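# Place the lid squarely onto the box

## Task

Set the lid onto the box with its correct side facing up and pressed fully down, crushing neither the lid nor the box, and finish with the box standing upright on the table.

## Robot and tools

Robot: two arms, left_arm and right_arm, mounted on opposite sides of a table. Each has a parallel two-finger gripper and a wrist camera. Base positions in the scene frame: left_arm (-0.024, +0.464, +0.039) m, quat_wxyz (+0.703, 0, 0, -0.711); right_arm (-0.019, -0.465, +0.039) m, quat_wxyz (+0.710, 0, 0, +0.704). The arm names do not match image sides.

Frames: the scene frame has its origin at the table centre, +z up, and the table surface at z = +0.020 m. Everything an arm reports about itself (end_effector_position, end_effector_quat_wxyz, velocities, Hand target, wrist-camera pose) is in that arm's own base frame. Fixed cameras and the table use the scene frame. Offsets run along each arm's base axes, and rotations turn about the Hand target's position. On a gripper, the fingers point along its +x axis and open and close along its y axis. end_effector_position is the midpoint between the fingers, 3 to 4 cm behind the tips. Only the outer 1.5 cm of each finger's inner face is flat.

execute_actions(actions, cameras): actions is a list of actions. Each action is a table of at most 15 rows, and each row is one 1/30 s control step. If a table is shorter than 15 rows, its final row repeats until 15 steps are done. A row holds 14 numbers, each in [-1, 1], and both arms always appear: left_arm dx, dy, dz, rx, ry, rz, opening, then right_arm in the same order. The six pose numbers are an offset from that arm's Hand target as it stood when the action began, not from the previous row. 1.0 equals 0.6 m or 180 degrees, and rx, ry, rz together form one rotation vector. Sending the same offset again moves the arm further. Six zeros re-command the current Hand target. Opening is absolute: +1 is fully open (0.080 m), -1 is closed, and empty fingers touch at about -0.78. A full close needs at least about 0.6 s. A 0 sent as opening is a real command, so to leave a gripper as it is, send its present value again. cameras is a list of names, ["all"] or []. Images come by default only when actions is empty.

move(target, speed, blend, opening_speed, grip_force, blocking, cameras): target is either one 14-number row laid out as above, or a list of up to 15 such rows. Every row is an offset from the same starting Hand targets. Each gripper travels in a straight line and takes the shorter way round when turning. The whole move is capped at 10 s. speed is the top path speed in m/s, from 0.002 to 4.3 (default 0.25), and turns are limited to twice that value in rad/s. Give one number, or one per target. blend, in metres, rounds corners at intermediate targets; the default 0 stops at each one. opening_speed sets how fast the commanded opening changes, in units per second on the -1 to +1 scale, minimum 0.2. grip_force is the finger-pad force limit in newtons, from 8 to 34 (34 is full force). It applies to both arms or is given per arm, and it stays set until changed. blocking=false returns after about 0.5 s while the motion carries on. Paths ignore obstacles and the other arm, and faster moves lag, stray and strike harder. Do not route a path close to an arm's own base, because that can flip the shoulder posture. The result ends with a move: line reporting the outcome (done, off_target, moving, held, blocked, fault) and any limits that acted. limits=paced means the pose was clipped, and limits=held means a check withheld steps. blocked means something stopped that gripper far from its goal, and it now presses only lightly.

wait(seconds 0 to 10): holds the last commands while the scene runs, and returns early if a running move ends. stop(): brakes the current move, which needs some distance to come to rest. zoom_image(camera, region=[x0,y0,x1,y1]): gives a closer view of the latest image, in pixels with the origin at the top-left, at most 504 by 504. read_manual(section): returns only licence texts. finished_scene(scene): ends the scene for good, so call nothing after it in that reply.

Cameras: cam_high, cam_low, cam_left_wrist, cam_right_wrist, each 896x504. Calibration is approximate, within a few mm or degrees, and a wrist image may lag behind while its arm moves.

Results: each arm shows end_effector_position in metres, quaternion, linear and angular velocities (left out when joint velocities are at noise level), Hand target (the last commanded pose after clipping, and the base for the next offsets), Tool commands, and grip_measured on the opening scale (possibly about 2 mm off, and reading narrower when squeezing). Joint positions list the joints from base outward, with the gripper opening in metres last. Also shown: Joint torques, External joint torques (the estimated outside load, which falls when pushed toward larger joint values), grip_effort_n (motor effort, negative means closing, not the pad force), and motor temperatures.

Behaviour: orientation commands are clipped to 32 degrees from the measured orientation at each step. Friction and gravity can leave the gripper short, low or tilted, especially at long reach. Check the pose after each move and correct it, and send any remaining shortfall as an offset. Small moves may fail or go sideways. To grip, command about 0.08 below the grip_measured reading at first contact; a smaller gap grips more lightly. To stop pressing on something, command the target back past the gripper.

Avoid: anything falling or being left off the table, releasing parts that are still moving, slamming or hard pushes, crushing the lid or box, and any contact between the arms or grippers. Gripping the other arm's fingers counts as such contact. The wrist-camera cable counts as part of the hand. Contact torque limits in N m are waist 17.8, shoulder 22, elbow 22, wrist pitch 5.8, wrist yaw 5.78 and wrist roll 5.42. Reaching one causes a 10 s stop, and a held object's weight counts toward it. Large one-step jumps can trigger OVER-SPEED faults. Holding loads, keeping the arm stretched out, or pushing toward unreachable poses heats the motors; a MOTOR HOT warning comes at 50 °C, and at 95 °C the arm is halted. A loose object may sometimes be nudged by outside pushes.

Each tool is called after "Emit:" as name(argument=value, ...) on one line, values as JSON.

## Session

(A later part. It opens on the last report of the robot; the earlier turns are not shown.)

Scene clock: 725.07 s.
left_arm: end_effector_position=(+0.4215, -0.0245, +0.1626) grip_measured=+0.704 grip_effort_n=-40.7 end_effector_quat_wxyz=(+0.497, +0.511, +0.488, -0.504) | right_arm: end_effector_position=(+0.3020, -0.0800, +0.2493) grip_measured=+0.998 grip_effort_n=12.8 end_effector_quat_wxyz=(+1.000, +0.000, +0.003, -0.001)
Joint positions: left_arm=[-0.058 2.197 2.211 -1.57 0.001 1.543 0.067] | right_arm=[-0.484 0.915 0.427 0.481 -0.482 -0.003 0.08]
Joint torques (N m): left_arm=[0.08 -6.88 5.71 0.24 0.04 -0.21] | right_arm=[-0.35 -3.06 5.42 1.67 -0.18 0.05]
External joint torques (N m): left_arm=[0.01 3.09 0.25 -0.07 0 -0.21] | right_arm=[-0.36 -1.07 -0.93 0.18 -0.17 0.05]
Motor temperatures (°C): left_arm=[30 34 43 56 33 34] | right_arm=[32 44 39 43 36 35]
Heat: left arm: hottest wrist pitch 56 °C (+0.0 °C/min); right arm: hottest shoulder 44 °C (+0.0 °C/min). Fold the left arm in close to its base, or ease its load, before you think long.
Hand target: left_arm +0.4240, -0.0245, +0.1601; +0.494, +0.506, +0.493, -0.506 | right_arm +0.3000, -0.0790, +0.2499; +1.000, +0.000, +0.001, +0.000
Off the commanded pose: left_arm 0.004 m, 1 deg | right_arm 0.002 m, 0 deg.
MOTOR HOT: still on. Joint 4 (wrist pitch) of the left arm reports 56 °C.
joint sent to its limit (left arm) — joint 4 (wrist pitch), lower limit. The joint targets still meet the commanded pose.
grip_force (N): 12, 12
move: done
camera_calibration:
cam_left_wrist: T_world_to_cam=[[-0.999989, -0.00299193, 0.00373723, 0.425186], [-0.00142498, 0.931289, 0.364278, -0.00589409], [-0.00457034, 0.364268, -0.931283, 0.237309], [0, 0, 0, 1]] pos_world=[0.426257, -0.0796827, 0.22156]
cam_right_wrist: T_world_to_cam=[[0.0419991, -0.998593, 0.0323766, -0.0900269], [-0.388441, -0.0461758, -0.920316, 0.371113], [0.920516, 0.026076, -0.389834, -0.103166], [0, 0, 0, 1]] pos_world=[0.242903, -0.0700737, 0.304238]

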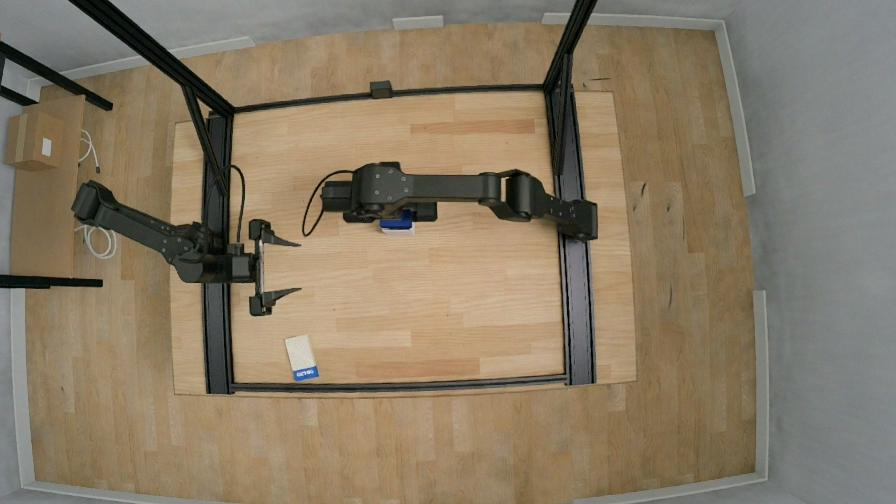

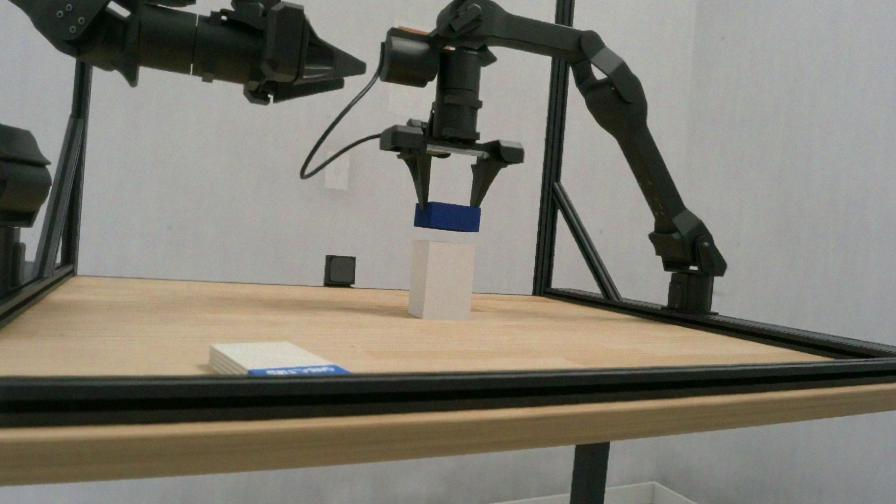

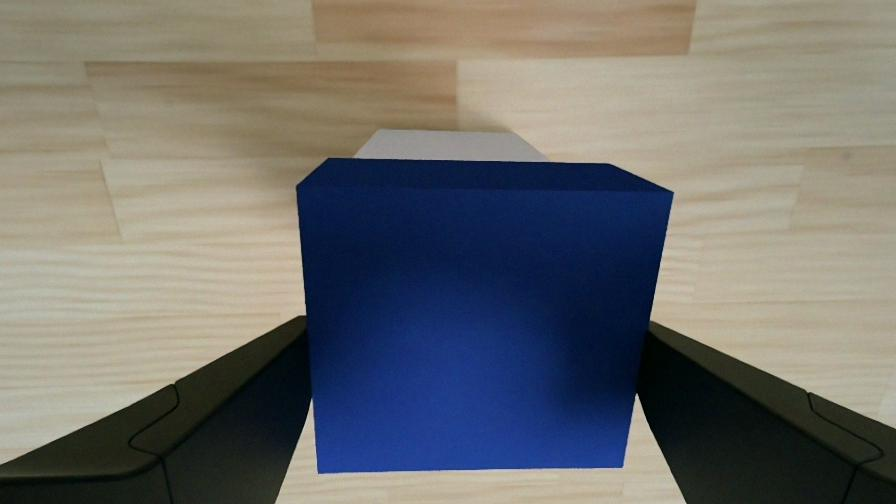

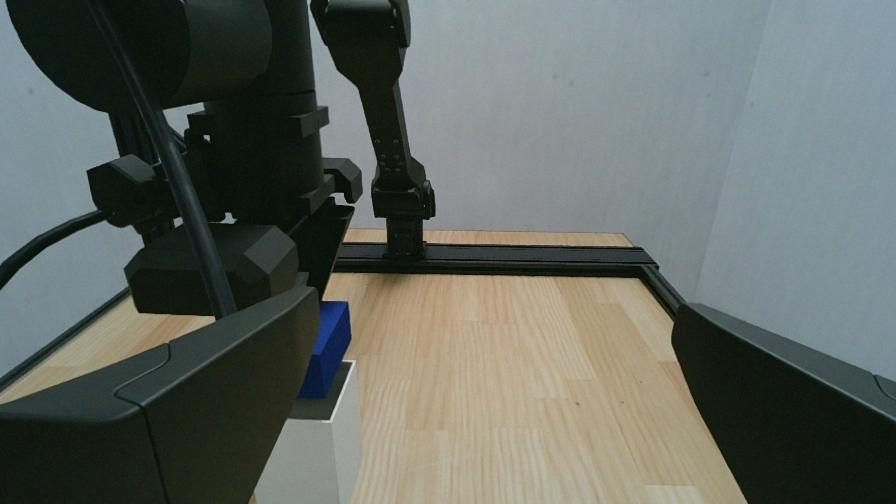

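Emit:
move(target=[0.007,0.0085,-0.02,0,0,-0.0028,0.58, 0,0,0,0,0,0,1], speed=0.1, cameras=["cam_low","cam_left_wrist","cam_right_wrist"])

Emit:
zoom_image(camera="cam_left_wrist", region=[280, 90, 700, 230])

Emit:
zoom_image(camera="cam_low", region=[390, 190, 510, 310])

Emit:
zoom_image(camera="cam_right_wrist", region=[240, 290, 380, 440])

Scene clock: 905.57 s.
left_arm: end_effector_position=(+0.4269, -0.0201, +0.1539) grip_measured=+0.704 grip_effort_n=-40.2 end_effector_quat_wxyz=(+0.495, +0.510, +0.489, -0.505) | right_arm: end_effector_position=(+0.3020, -0.0800, +0.2493) grip_measured=+0.998 grip_effort_n=12.8 end_effector_quat_wxyz=(+1.000, +0.000, +0.003, -0.001)
Joint positions: left_arm=[-0.046 2.219 2.211 -1.552 0.001 1.555 0.067] | right_arm=[-0.484 0.915 0.427 0.481 -0.482 -0.003 0.08]
Joint torques (N m): left_arm=[0.08 -7 4.52 0.54 0.04 0.16] | right_arm=[-0.35 -3.21 5.51 1.64 -0.24 0.09]
External joint torques (N m): left_arm=[0.05 3.01 -0.92 0.24 0 0.16] | right_arm=[-0.35 -1.2 -0.85 0.14 -0.23 0.09]
Motor temperatures (°C): left_arm=[30 47 42 41 33 34] | right_arm=[32 38 39 42 35 35]
Heat: left arm: hottest shoulder 47 °C (+2.0 °C/min); right arm: hottest wrist pitch 42 °C (+1.0 °C/min).
Hand target: left_arm +0.4282, -0.0194, +0.1481; +0.492, +0.508, +0.491, -0.509 | right_arm +0.3000, -0.0790, +0.2499; +1.000, +0.000, +0.001, +0.000
Off the commanded pose: left_arm 0.006 m, 1 deg | right_arm 0.002 m, 0 deg.
MOTOR HOT: cleared for the motors of the left arm.
grip_force (N): 12, 12
move: done
camera_calibration:
cam_left_wrist: T_world_to_cam=[[-0.999969, -0.00229786, 0.00753176, 0.42997], [0.000606179, 0.931175, 0.364572, -0.00772951], [-0.00785112, 0.364566, -0.931145, 0.22895], [0, 0, 0, 1]] pos_world=[0.431759, -0.0752819, 0.212765]
cam_right_wrist: T_world_to_cam=[[0.0419991, -0.998593, 0.0323766, -0.0900269], [-0.388441, -0.0461758, -0.920316, 0.371113], [0.920516, 0.026076, -0.389834, -0.103166], [0, 0, 0, 1]] pos_world=[0.242903, -0.0700737, 0.304238]
Images, in order (width x height): cam_low 896x504, cam_left_wrist 896x504, cam_right_wrist 896x504.

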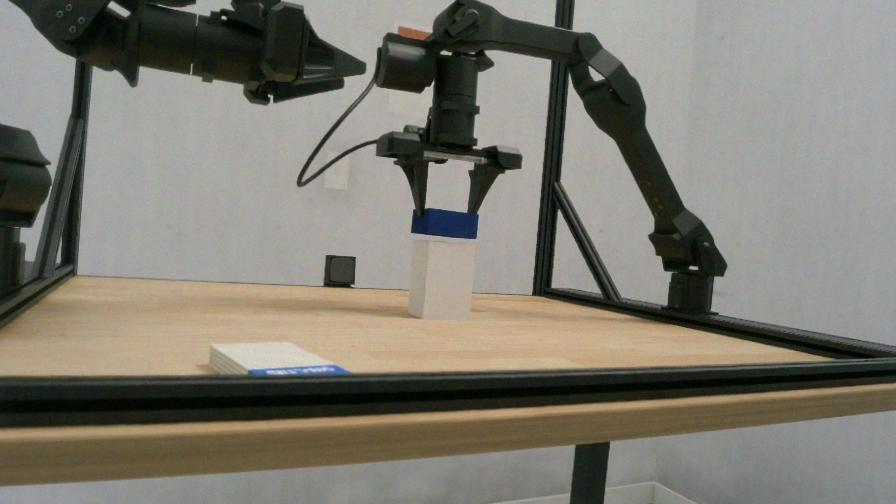

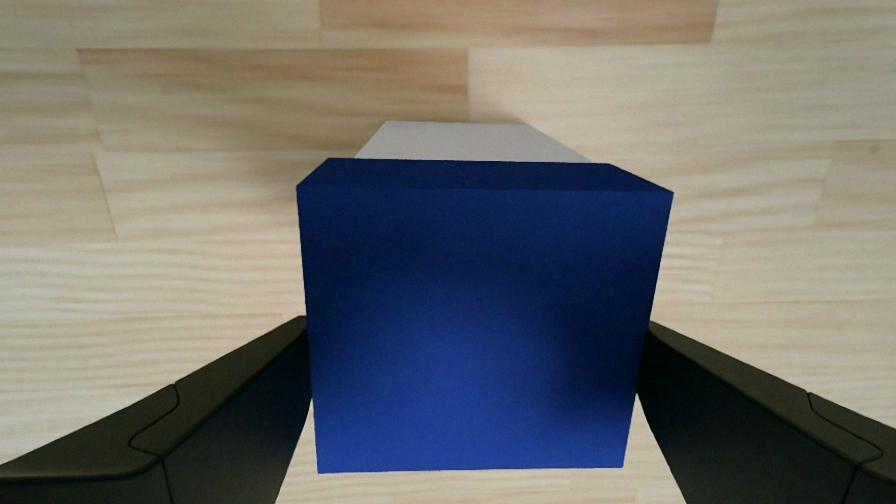

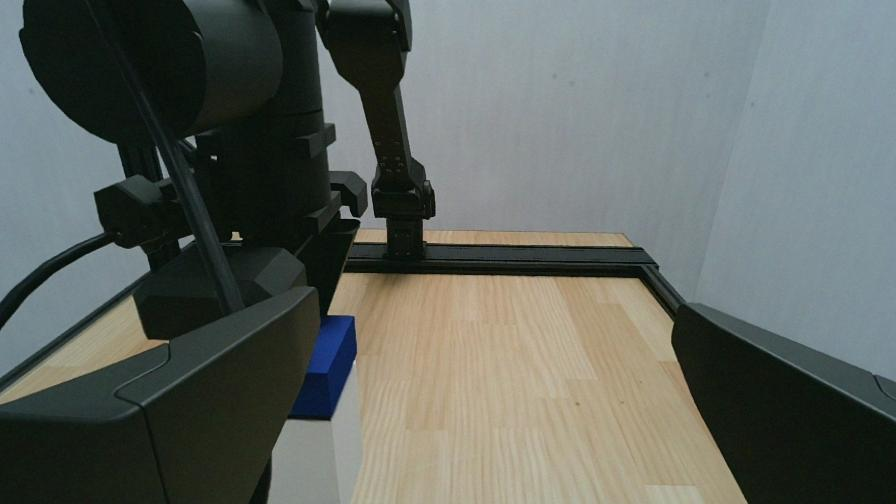

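Scaled by 1.200 from the camera's 896x504 image, which has a finer 1280x720 frame.

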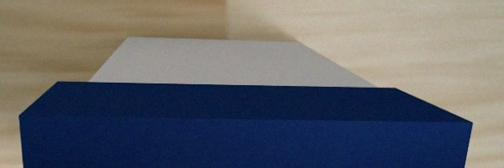

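Scaled by 4.200 from the camera's 896x504 image, which has a finer 1280x720 frame.

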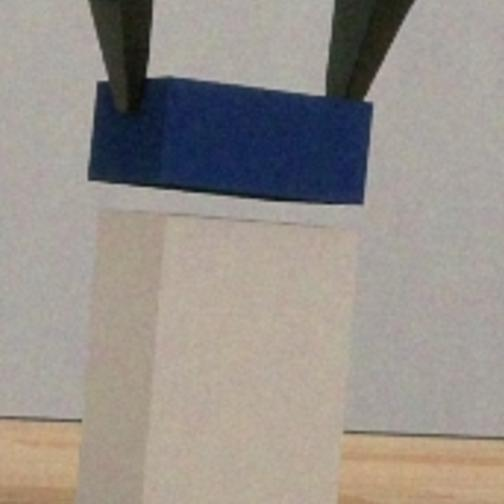

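Scaled by 3.360 from the camera's 896x504 image, which has a finer 1280x720 frame.

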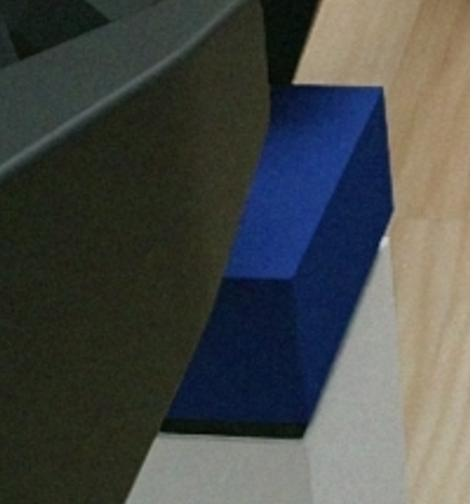

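Emit:
move(target=[-0.0025,0.0002,-0.01,0,0,0,0.58, 0,0,0,0,0,0,1], speed=0.1, cameras=["cam_low","cam_left_wrist","cam_right_wrist"])

Emit:
zoom_image(camera="cam_left_wrist", region=[280, 90, 700, 230])

Emit:
zoom_image(camera="cam_low", region=[400, 200, 490, 290])

Emit:
zoom_image(camera="cam_right_wrist", region=[240, 290, 380, 440])

Scene clock: 962.57 s.
left_arm: end_effector_position=(+0.4279, -0.0200, +0.1454) grip_measured=+0.704 grip_effort_n=-40.2 end_effector_quat_wxyz=(+0.495, +0.509, +0.490, -0.506) | right_arm: end_effector_position=(+0.3020, -0.0800, +0.2493) grip_measured=+0.998 grip_effort_n=12.8 end_effector_quat_wxyz=(+1.000, +0.000, +0.003, -0.001)
Joint positions: left_arm=[-0.046 2.219 2.177 -1.521 0.001 1.556 0.067] | right_arm=[-0.484 0.915 0.427 0.481 -0.482 -0.003 0.08]
Joint torques (N m): left_arm=[0.17 -8.57 2.99 0.77 0.05 0.13] | right_arm=[-0.4 -3.13 5.52 1.67 -0.2 0.09]
External joint torques (N m): left_arm=[0.16 1.52 -2.49 0.48 0 0.13] | right_arm=[-0.37 -1.15 -0.83 0.18 -0.21 0.08]
Heat: left arm: hottest shoulder 47 °C (+0.0 °C/min); right arm: hottest wrist pitch 42 °C (+0.0 °C/min).
Hand target: left_arm +0.4267, -0.0192, +0.1422; +0.492, +0.508, +0.491, -0.509 | right_arm +0.3000, -0.0790, +0.2499; +1.000, +0.000, +0.001, +0.000
Off the commanded pose: left_arm 0.004 m, 0 deg | right_arm 0.002 m, 0 deg.
grip_force (N): 12, 12
move: done
camera_calibration:
cam_left_wrist: T_world_to_cam=[[-0.999934, -0.00223612, 0.0113005, 0.430557], [0.00204018, 0.931096, 0.364769, -0.00539383], [-0.0113375, 0.364768, -0.931029, 0.222516], [0, 0, 0, 1]] pos_world=[0.433062, -0.0751819, 0.204271]
cam_right_wrist: T_world_to_cam=[[0.0419991, -0.998593, 0.0323766, -0.0900269], [-0.388441, -0.0461758, -0.920316, 0.371113], [0.920516, 0.026076, -0.389834, -0.103166], [0, 0, 0, 1]] pos_world=[0.242903, -0.0700737, 0.304238]
Images, in order (width x height): cam_low 896x504, cam_left_wrist 896x504, cam_right_wrist 896x504.

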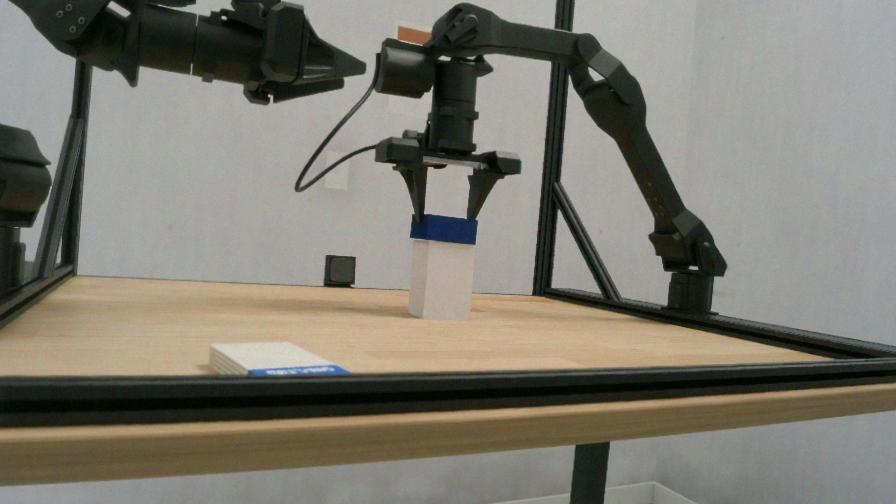

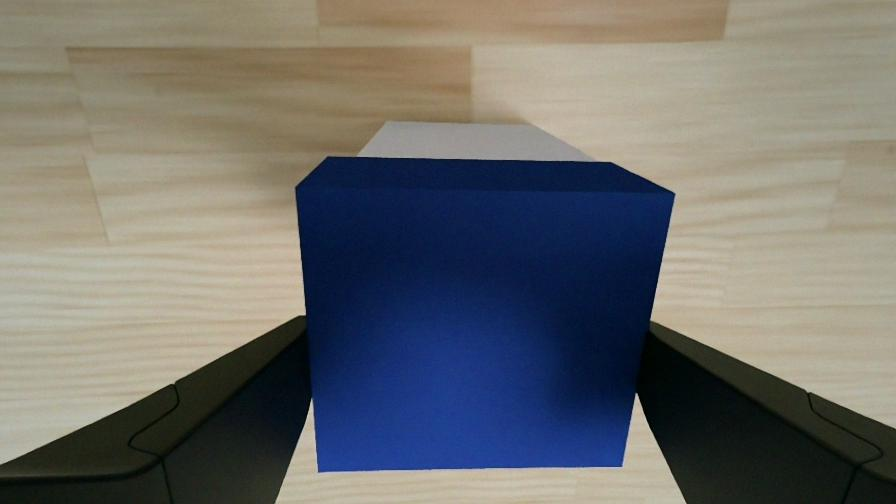

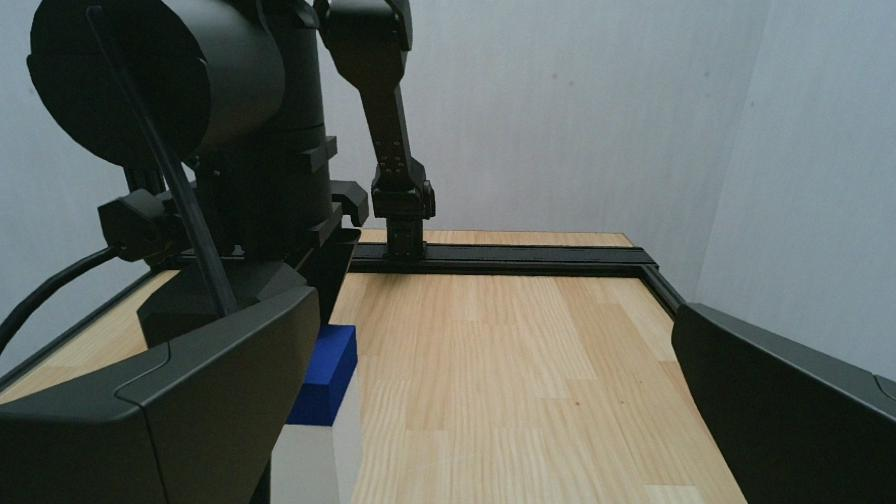

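Scaled by 1.200 from the camera's 896x504 image, which has a finer 1280x720 frame.

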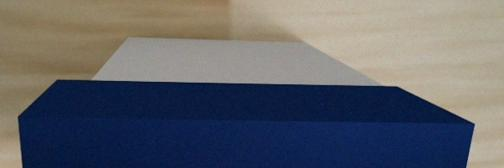

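Scaled by 5.600 from the camera's 896x504 image, which has a finer 1280x720 frame.

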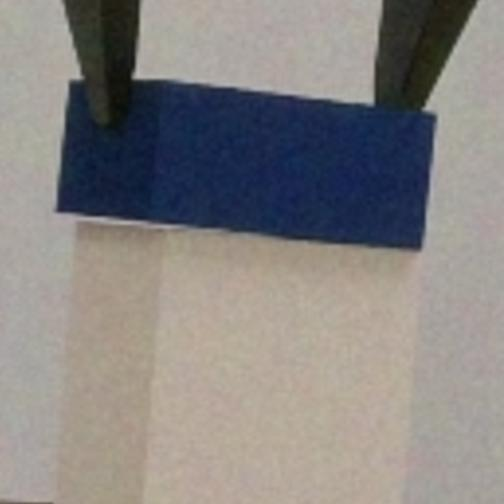

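Scaled by 3.360 from the camera's 896x504 image, which has a finer 1280x720 frame.

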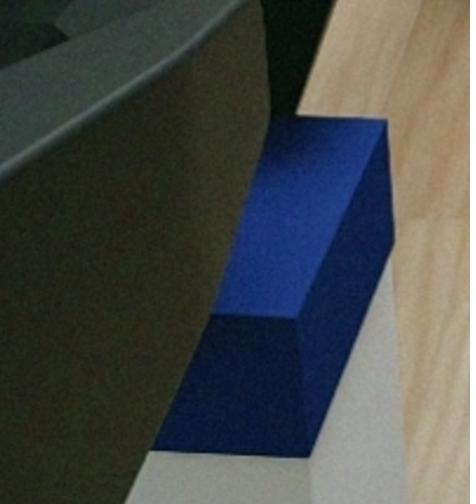

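Emit:
move(target=[[-0.0067,0,0.012,0,0,0,0.58, 0,0,0,0,0,0,1],[-0.0045,0,0.001,0,0,0,0.58, 0,0,0,0,0,0,1]], speed=0.1, cameras=["cam_low","cam_left_wrist","cam_right_wrist"])

Emit:
zoom_image(camera="cam_left_wrist", region=[280, 90, 700, 230])

Emit:
zoom_image(camera="cam_low", region=[400, 200, 490, 290])

Emit:
zoom_image(camera="cam_right_wrist", region=[270, 310, 380, 440])

Scene clock: 988.57 s.
left_arm: end_effector_position=(+0.4258, -0.0199, +0.1449) grip_measured=+0.704 grip_effort_n=-40.2 end_effector_quat_wxyz=(+0.494, +0.509, +0.490, -0.506) | right_arm: end_effector_position=(+0.3020, -0.0800, +0.2493) grip_measured=+0.998 grip_effort_n=12.8 end_effector_quat_wxyz=(+1.000, +0.000, +0.003, -0.001)
Joint positions: left_arm=[-0.046 2.208 2.157 -1.513 0.001 1.556 0.067] | right_arm=[-0.484 0.915 0.427 0.481 -0.482 -0.003 0.08]
Joint torques (N m): left_arm=[0.17 -8.84 2.88 0.71 0.04 0.13] | right_arm=[0.03 -3.1 5.41 1.66 -0.17 0.05]
External joint torques (N m): left_arm=[0.19 1.15 -2.59 0.43 -0.02 0.13] | right_arm=[0.03 -1.11 -0.94 0.17 -0.16 0.04]
Heat: left arm: hottest shoulder 51 °C (+5.0 °C/min); right arm: hottest wrist pitch 42 °C (+0.0 °C/min). Fold the left arm in close to its base, or ease its load, before you think long.
Hand target: left_arm +0.4241, -0.0192, +0.1427; +0.492, +0.508, +0.491, -0.509 | right_arm +0.3000, -0.0790, +0.2499; +1.000, +0.000, +0.001, +0.000
Off the commanded pose: left_arm 0.003 m, 0 deg | right_arm 0.002 m, 0 deg.
MOTOR HOT: joint 2 (shoulder) of the left arm reports 51 °C; the controller stops that arm at 95 °C. To cool a motor, set the load down, stop pushing, or move to a pose that needs little force.
grip_force (N): 12, 12
move: done
camera_calibration:
cam_left_wrist: T_world_to_cam=[[-0.99992, -0.00225374, 0.0124708, 0.428318], [0.00245064, 0.931097, 0.364764, -0.00547696], [-0.0124336, 0.364766, -0.931016, 0.222463], [0, 0, 0, 1]] pos_world=[0.431063, -0.0750819, 0.203773]
cam_right_wrist: T_world_to_cam=[[0.0419991, -0.998593, 0.0323766, -0.0900269], [-0.388441, -0.0461758, -0.920316, 0.371113], [0.920516, 0.026076, -0.389834, -0.103166], [0, 0, 0, 1]] pos_world=[0.242903, -0.0700737, 0.304238]
Images, in order (width x height): cam_low 896x504, cam_left_wrist 896x504, cam_right_wrist 896x504.

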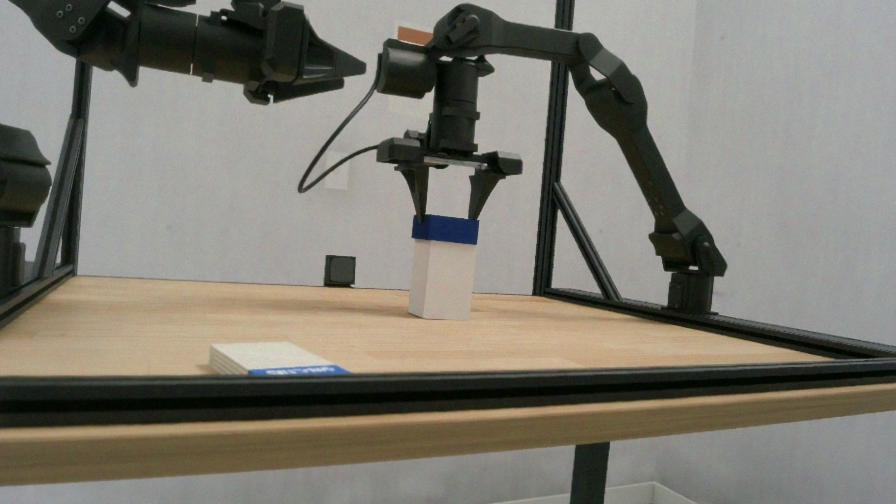

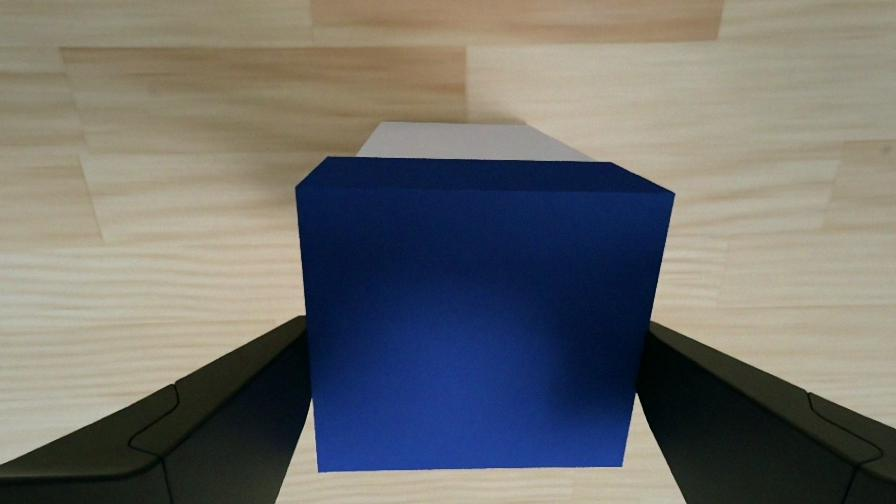

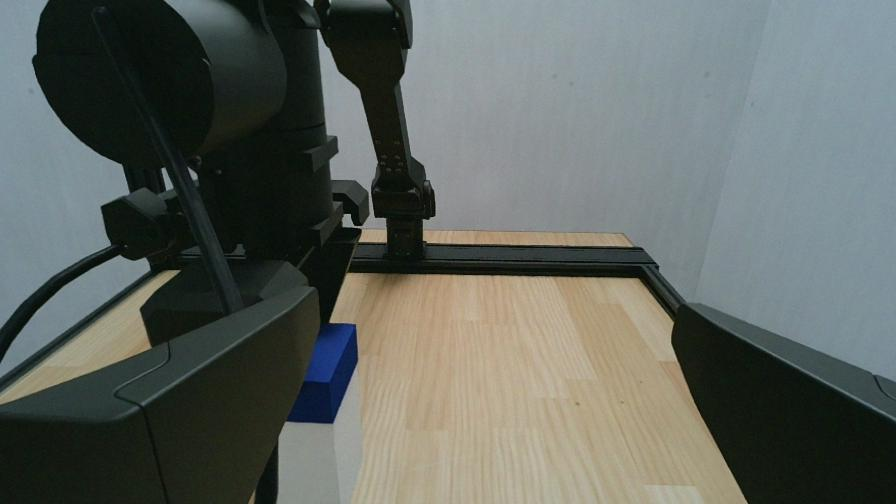

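Scaled by 1.200 from the camera's 896x504 image, which has a finer 1280x720 frame.

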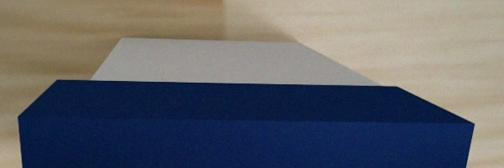

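Scaled by 5.600 from the camera's 896x504 image, which has a finer 1280x720 frame.

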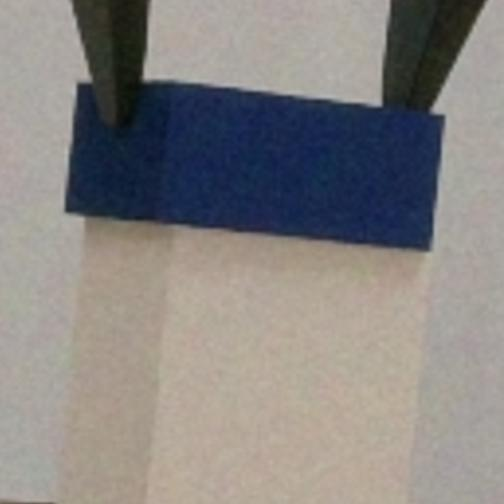

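Scaled by 3.877 from the camera's 896x504 image, which has a finer 1280x720 frame.

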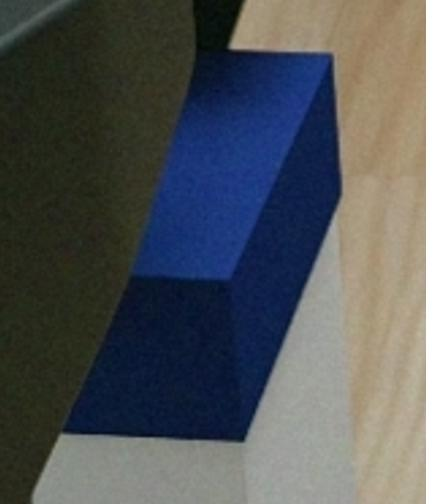

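Emit:
move(target=[0,0,0.02,0,0,0,0.58, 0,0,0,0,0,0,1], speed=0.1, cameras=["cam_low","cam_left_wrist","cam_right_wrist"])

Emit:
zoom_image(camera="cam_left_wrist", region=[280, 90, 700, 230])

Emit:
zoom_image(camera="cam_low", region=[390, 190, 510, 330])

Emit:
zoom_image(camera="cam_right_wrist", region=[270, 310, 380, 440])

Scene clock: 1004.20 s.
left_arm: end_effector_position=(+0.4219, -0.0197, +0.1554) grip_measured=+0.704 grip_effort_n=-40.2 end_effector_quat_wxyz=(+0.492, +0.507, +0.492, -0.508) | right_arm: end_effector_position=(+0.3020, -0.0800, +0.2493) grip_measured=+0.998 grip_effort_n=12.8 end_effector_quat_wxyz=(+1.000, +0.000, +0.003, -0.001)
Joint positions: left_arm=[-0.046 2.208 2.2 -1.563 0.001 1.556 0.067] | right_arm=[-0.484 0.915 0.427 0.481 -0.482 -0.003 0.08]
Joint torques (N m): left_arm=[-0.03 -7.46 5.81 0.15 0.03 0.11] | right_arm=[-0.32 -3.07 5.37 1.64 -0.2 0.06]
External joint torques (N m): left_arm=[-0.1 2.47 0.41 -0.11 -0.01 0.11] | right_arm=[-0.32 -1.1 -0.95 0.17 -0.2 0.06]
Motor temperatures (°C): left_arm=[30 54 38 42 32 34] | right_arm=[31 37 39 42 35 35]
Heat: left arm: hottest shoulder 54 °C (+7.1 °C/min); right arm: hottest wrist pitch 42 °C (+0.0 °C/min). Fold the left arm in close to its base, or ease its load, before you think long.
Hand target: left_arm +0.4240, -0.0192, +0.1546; +0.492, +0.508, +0.491, -0.509 | right_arm +0.3000, -0.0790, +0.2499; +1.000, +0.000, +0.001, +0.000
Off the commanded pose: left_arm 0.002 m, 0 deg | right_arm 0.002 m, 0 deg.
MOTOR HOT: still on. Joint 2 (shoulder) of the left arm reports 54 °C.
grip_force (N): 12, 12
move: done
camera_calibration:
cam_left_wrist: T_world_to_cam=[[-0.999796, -0.00226434, 0.0200655, 0.423013], [0.00521764, 0.930979, 0.365037, -0.0106093], [-0.0195071, 0.365067, -0.930777, 0.235072], [0, 0, 0, 1]] pos_world=[0.427568, -0.0749822, 0.214185]
cam_right_wrist: T_world_to_cam=[[0.0419991, -0.998593, 0.0323766, -0.0900269], [-0.388441, -0.0461758, -0.920316, 0.371113], [0.920516, 0.026076, -0.389834, -0.103166], [0, 0, 0, 1]] pos_world=[0.242903, -0.0700737, 0.304238]
Images, in order (width x height): cam_low 896x504, cam_left_wrist 896x504, cam_right_wrist 896x504.

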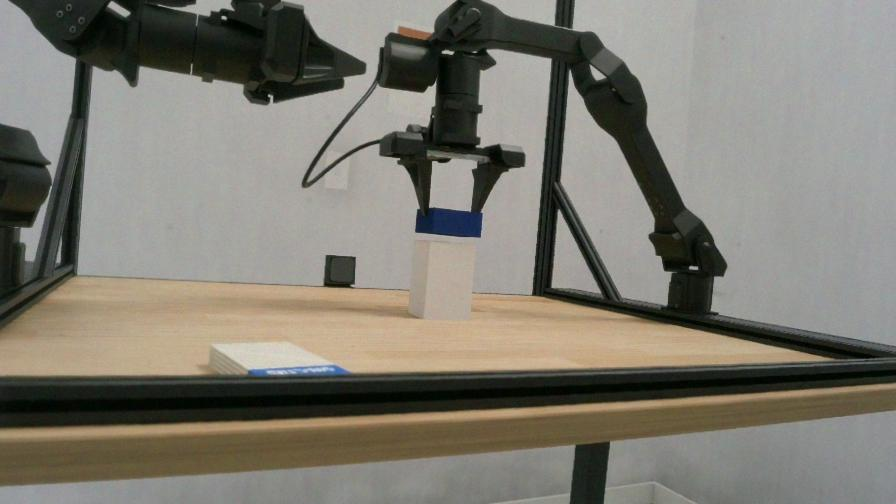

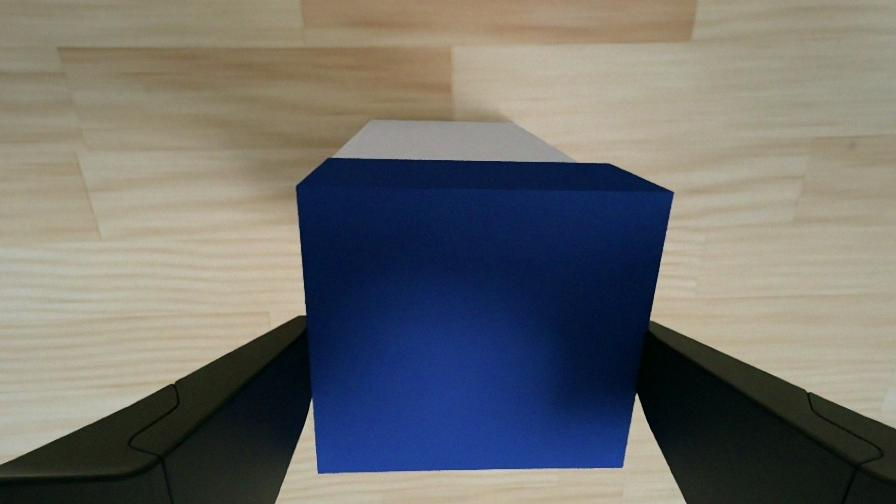

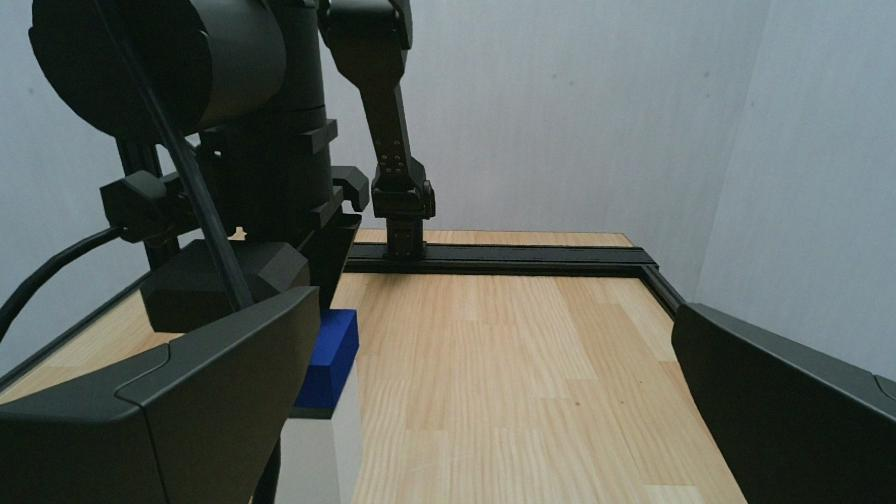

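Scaled by 1.200 from the camera's 896x504 image, which has a finer 1280x720 frame.

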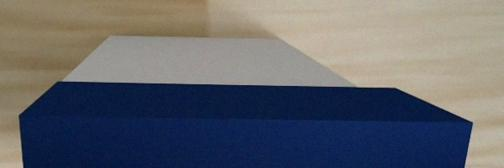

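Scaled by 3.600 from the camera's 896x504 image, which has a finer 1280x720 frame.

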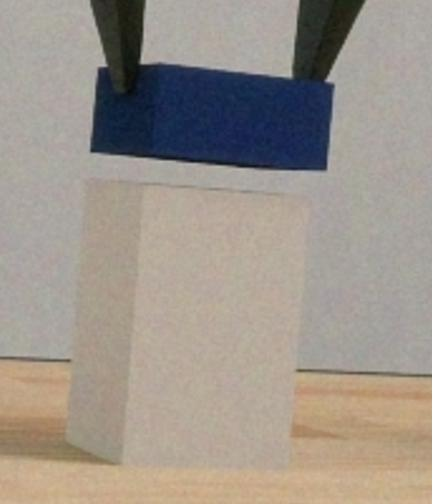

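Scaled by 3.877 from the camera's 896x504 image, which has a finer 1280x720 frame.

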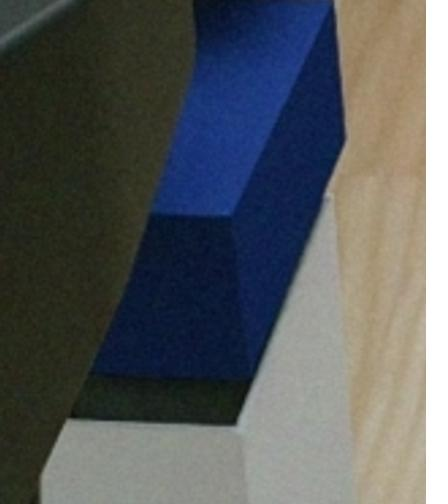

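Emit:
zoom_image(camera="cam_low", region=[406, 196, 496, 256])

Scaled by 5.600 from the camera's 896x504 image, which has a finer 1280x720 frame.

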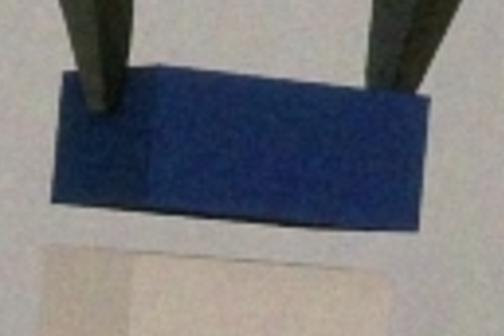

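Emit:
move(target=[0.0063,0,-0.0185,0,0.0057,0,0.58, 0,0,0,0,0,0,1], speed=0.08, cameras=["cam_low","cam_left_wrist","cam_right_wrist"])

Emit:
zoom_image(camera="cam_left_wrist", region=[280, 90, 700, 230])

Emit:
zoom_image(camera="cam_low", region=[400, 200, 490, 290])

Emit:
zoom_image(camera="cam_right_wrist", region=[270, 310, 380, 440])

Scene clock: 1107.60 s.
left_arm: end_effector_position=(+0.4248, -0.0198, +0.1466) grip_measured=+0.704 grip_effort_n=-40.7 end_effector_quat_wxyz=(+0.488, +0.503, +0.496, -0.512) | right_arm: end_effector_position=(+0.3020, -0.0800, +0.2493) grip_measured=+0.998 grip_effort_n=12.8 end_effector_quat_wxyz=(+1.000, +0.000, +0.003, -0.001)
Joint positions: left_arm=[-0.046 2.233 2.205 -1.56 0.001 1.556 0.067] | right_arm=[-0.484 0.915 0.427 0.481 -0.482 -0.003 0.08]
Joint torques (N m): left_arm=[0.2 -7.03 5.71 0.42 0.05 0.15] | right_arm=[-0.14 -3.13 5.46 1.67 -0.19 0.1]
External joint torques (N m): left_arm=[0.26 3.12 0.27 0.18 0 0.15] | right_arm=[-0.11 -1.14 -0.88 0.19 -0.19 0.09]
Heat: left arm: hottest shoulder 53 °C (+1.0 °C/min); right arm: hottest wrist pitch 43 °C (+1.0 °C/min). Fold the left arm in close to its base, or ease its load, before you think long.
Hand target: left_arm +0.4279, -0.0192, +0.1437; +0.487, +0.504, +0.496, -0.513 | right_arm +0.3000, -0.0790, +0.2499; +1.000, +0.000, +0.001, +0.000
Off the commanded pose: left_arm 0.004 m, 0 deg | right_arm 0.002 m, 0 deg.
MOTOR HOT: still on. Joint 2 (shoulder) of the left arm reports 53 °C.
grip_force (N): 12, 12
move: done
camera_calibration:
cam_left_wrist: T_world_to_cam=[[-0.99936, -0.001942, 0.035713, 0.423624], [0.0112564, 0.930704, 0.365599, -0.0099441], [-0.0339483, 0.365768, -0.930087, 0.233098], [0, 0, 0, 1]] pos_world=[0.431379, -0.0751822, 0.205308]
cam_right_wrist: T_world_to_cam=[[0.0419991, -0.998593, 0.0323766, -0.0900269], [-0.388441, -0.0461758, -0.920316, 0.371113], [0.920516, 0.026076, -0.389834, -0.103166], [0, 0, 0, 1]] pos_world=[0.242903, -0.0700737, 0.304238]
Images, in order (width x height): cam_low 896x504, cam_left_wrist 896x504, cam_right_wrist 896x504.

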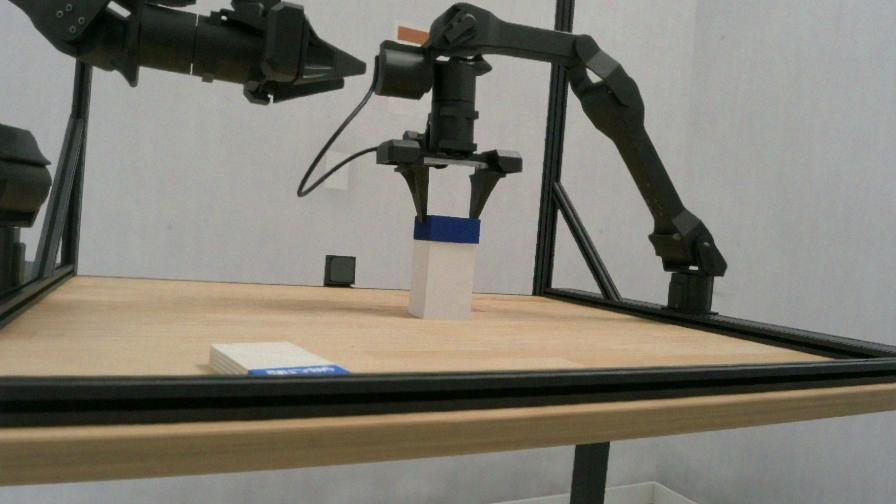

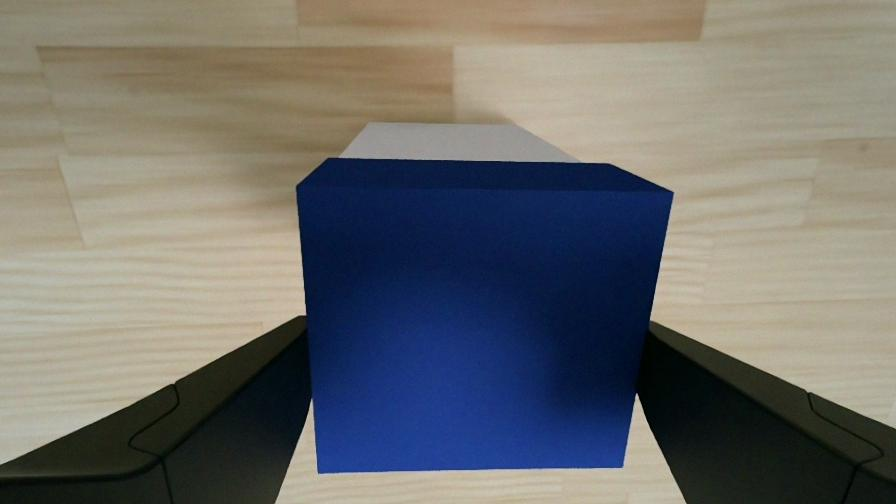

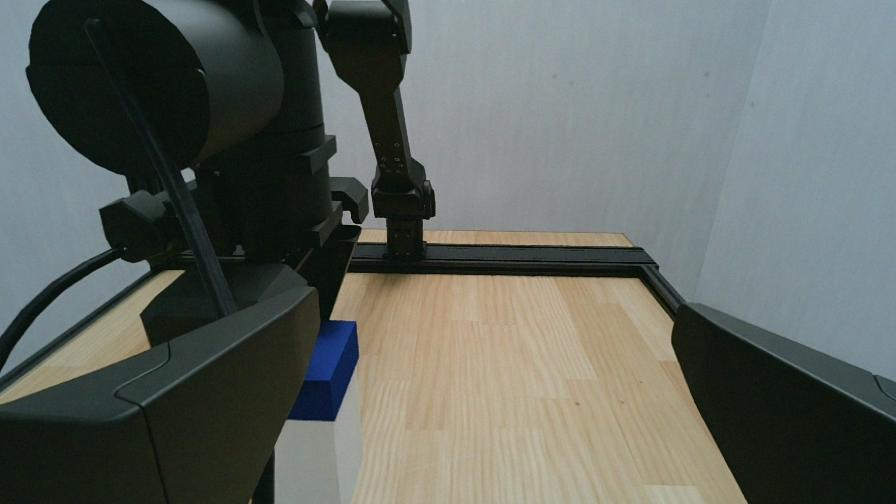

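Scaled by 1.200 from the camera's 896x504 image, which has a finer 1280x720 frame.

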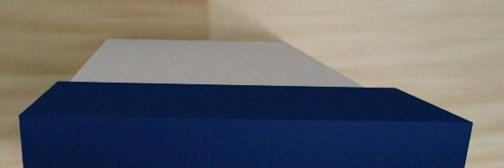

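Scaled by 5.600 from the camera's 896x504 image, which has a finer 1280x720 frame.

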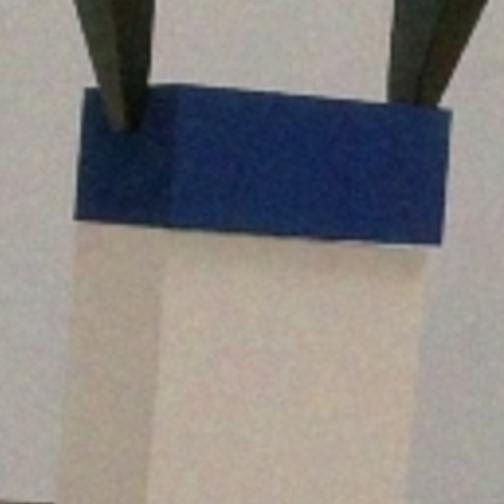

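Scaled by 3.877 from the camera's 896x504 image, which has a finer 1280x720 frame.

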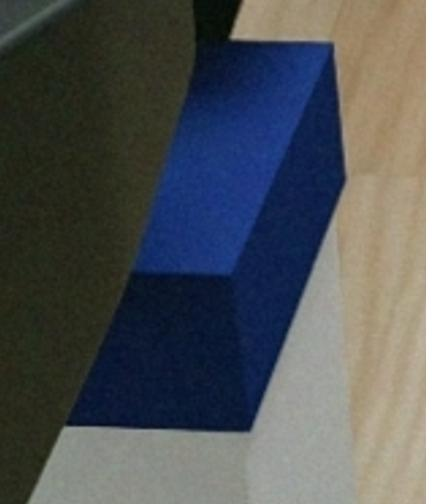

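Emit:
move(target=[0.005,0,0.008,0,0,0,0.58, 0,0,0,0,0,0,1], speed=0.08, cameras=["cam_low"])

Emit:
zoom_image(camera="cam_low", region=[400, 200, 490, 290])

Scene clock: 1122.53 s.
left_arm: end_effector_position=(+0.4283, -0.0200, +0.1514) grip_measured=+0.704 grip_effort_n=-40.2 end_effector_quat_wxyz=(+0.492, +0.507, +0.492, -0.509) | right_arm: end_effector_position=(+0.3020, -0.0800, +0.2493) grip_measured=+0.998 grip_effort_n=12.8 end_effector_quat_wxyz=(+1.000, +0.000, +0.003, -0.001)
Joint positions: left_arm=[-0.046 2.241 2.238 -1.57 0.001 1.556 0.067] | right_arm=[-0.484 0.915 0.427 0.481 -0.482 -0.003 0.08]
Joint torques (N m): left_arm=[0.21 -6.91 5.81 0.17 0.06 0.15] | right_arm=[-0.21 -3.05 5.38 1.66 -0.2 0.08]
External joint torques (N m): left_arm=[0.28 3.1 0.48 -0.08 0.01 0.15] | right_arm=[-0.22 -1.08 -0.95 0.18 -0.19 0.08]
Heat: left arm: hottest shoulder 50 °C (-2.0 °C/min); right arm: hottest wrist pitch 43 °C (+1.0 °C/min). Fold the left arm in close to its base, or ease its load, before you think long.
Hand target: left_arm +0.4309, -0.0192, +0.1485; +0.487, +0.504, +0.496, -0.513 | right_arm +0.3000, -0.0790, +0.2499; +1.000, +0.000, +0.001, +0.000
Off the commanded pose: left_arm 0.004 m, 1 deg | right_arm 0.002 m, 0 deg.
MOTOR HOT: still on. Joint 2 (shoulder) of the left arm reports 50 °C.
joint sent to its limit (left arm) — joint 4 (wrist pitch), lower limit. The joint targets still meet the commanded pose.
grip_force (N): 12, 12
move: done
Images, in order (width x height): cam_low 896x504.

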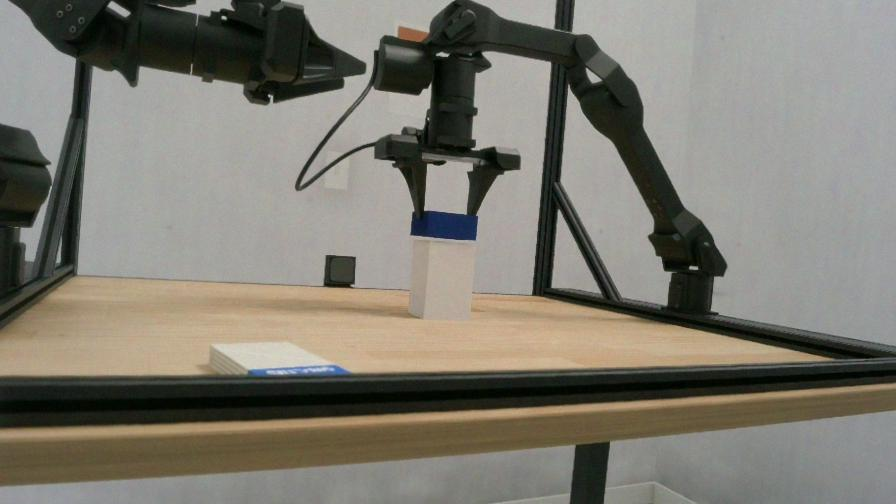

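Scaled by 5.600 from the camera's 896x504 image, which has a finer 1280x720 frame.

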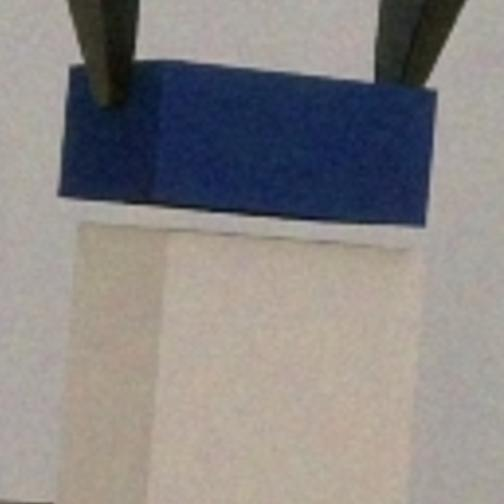

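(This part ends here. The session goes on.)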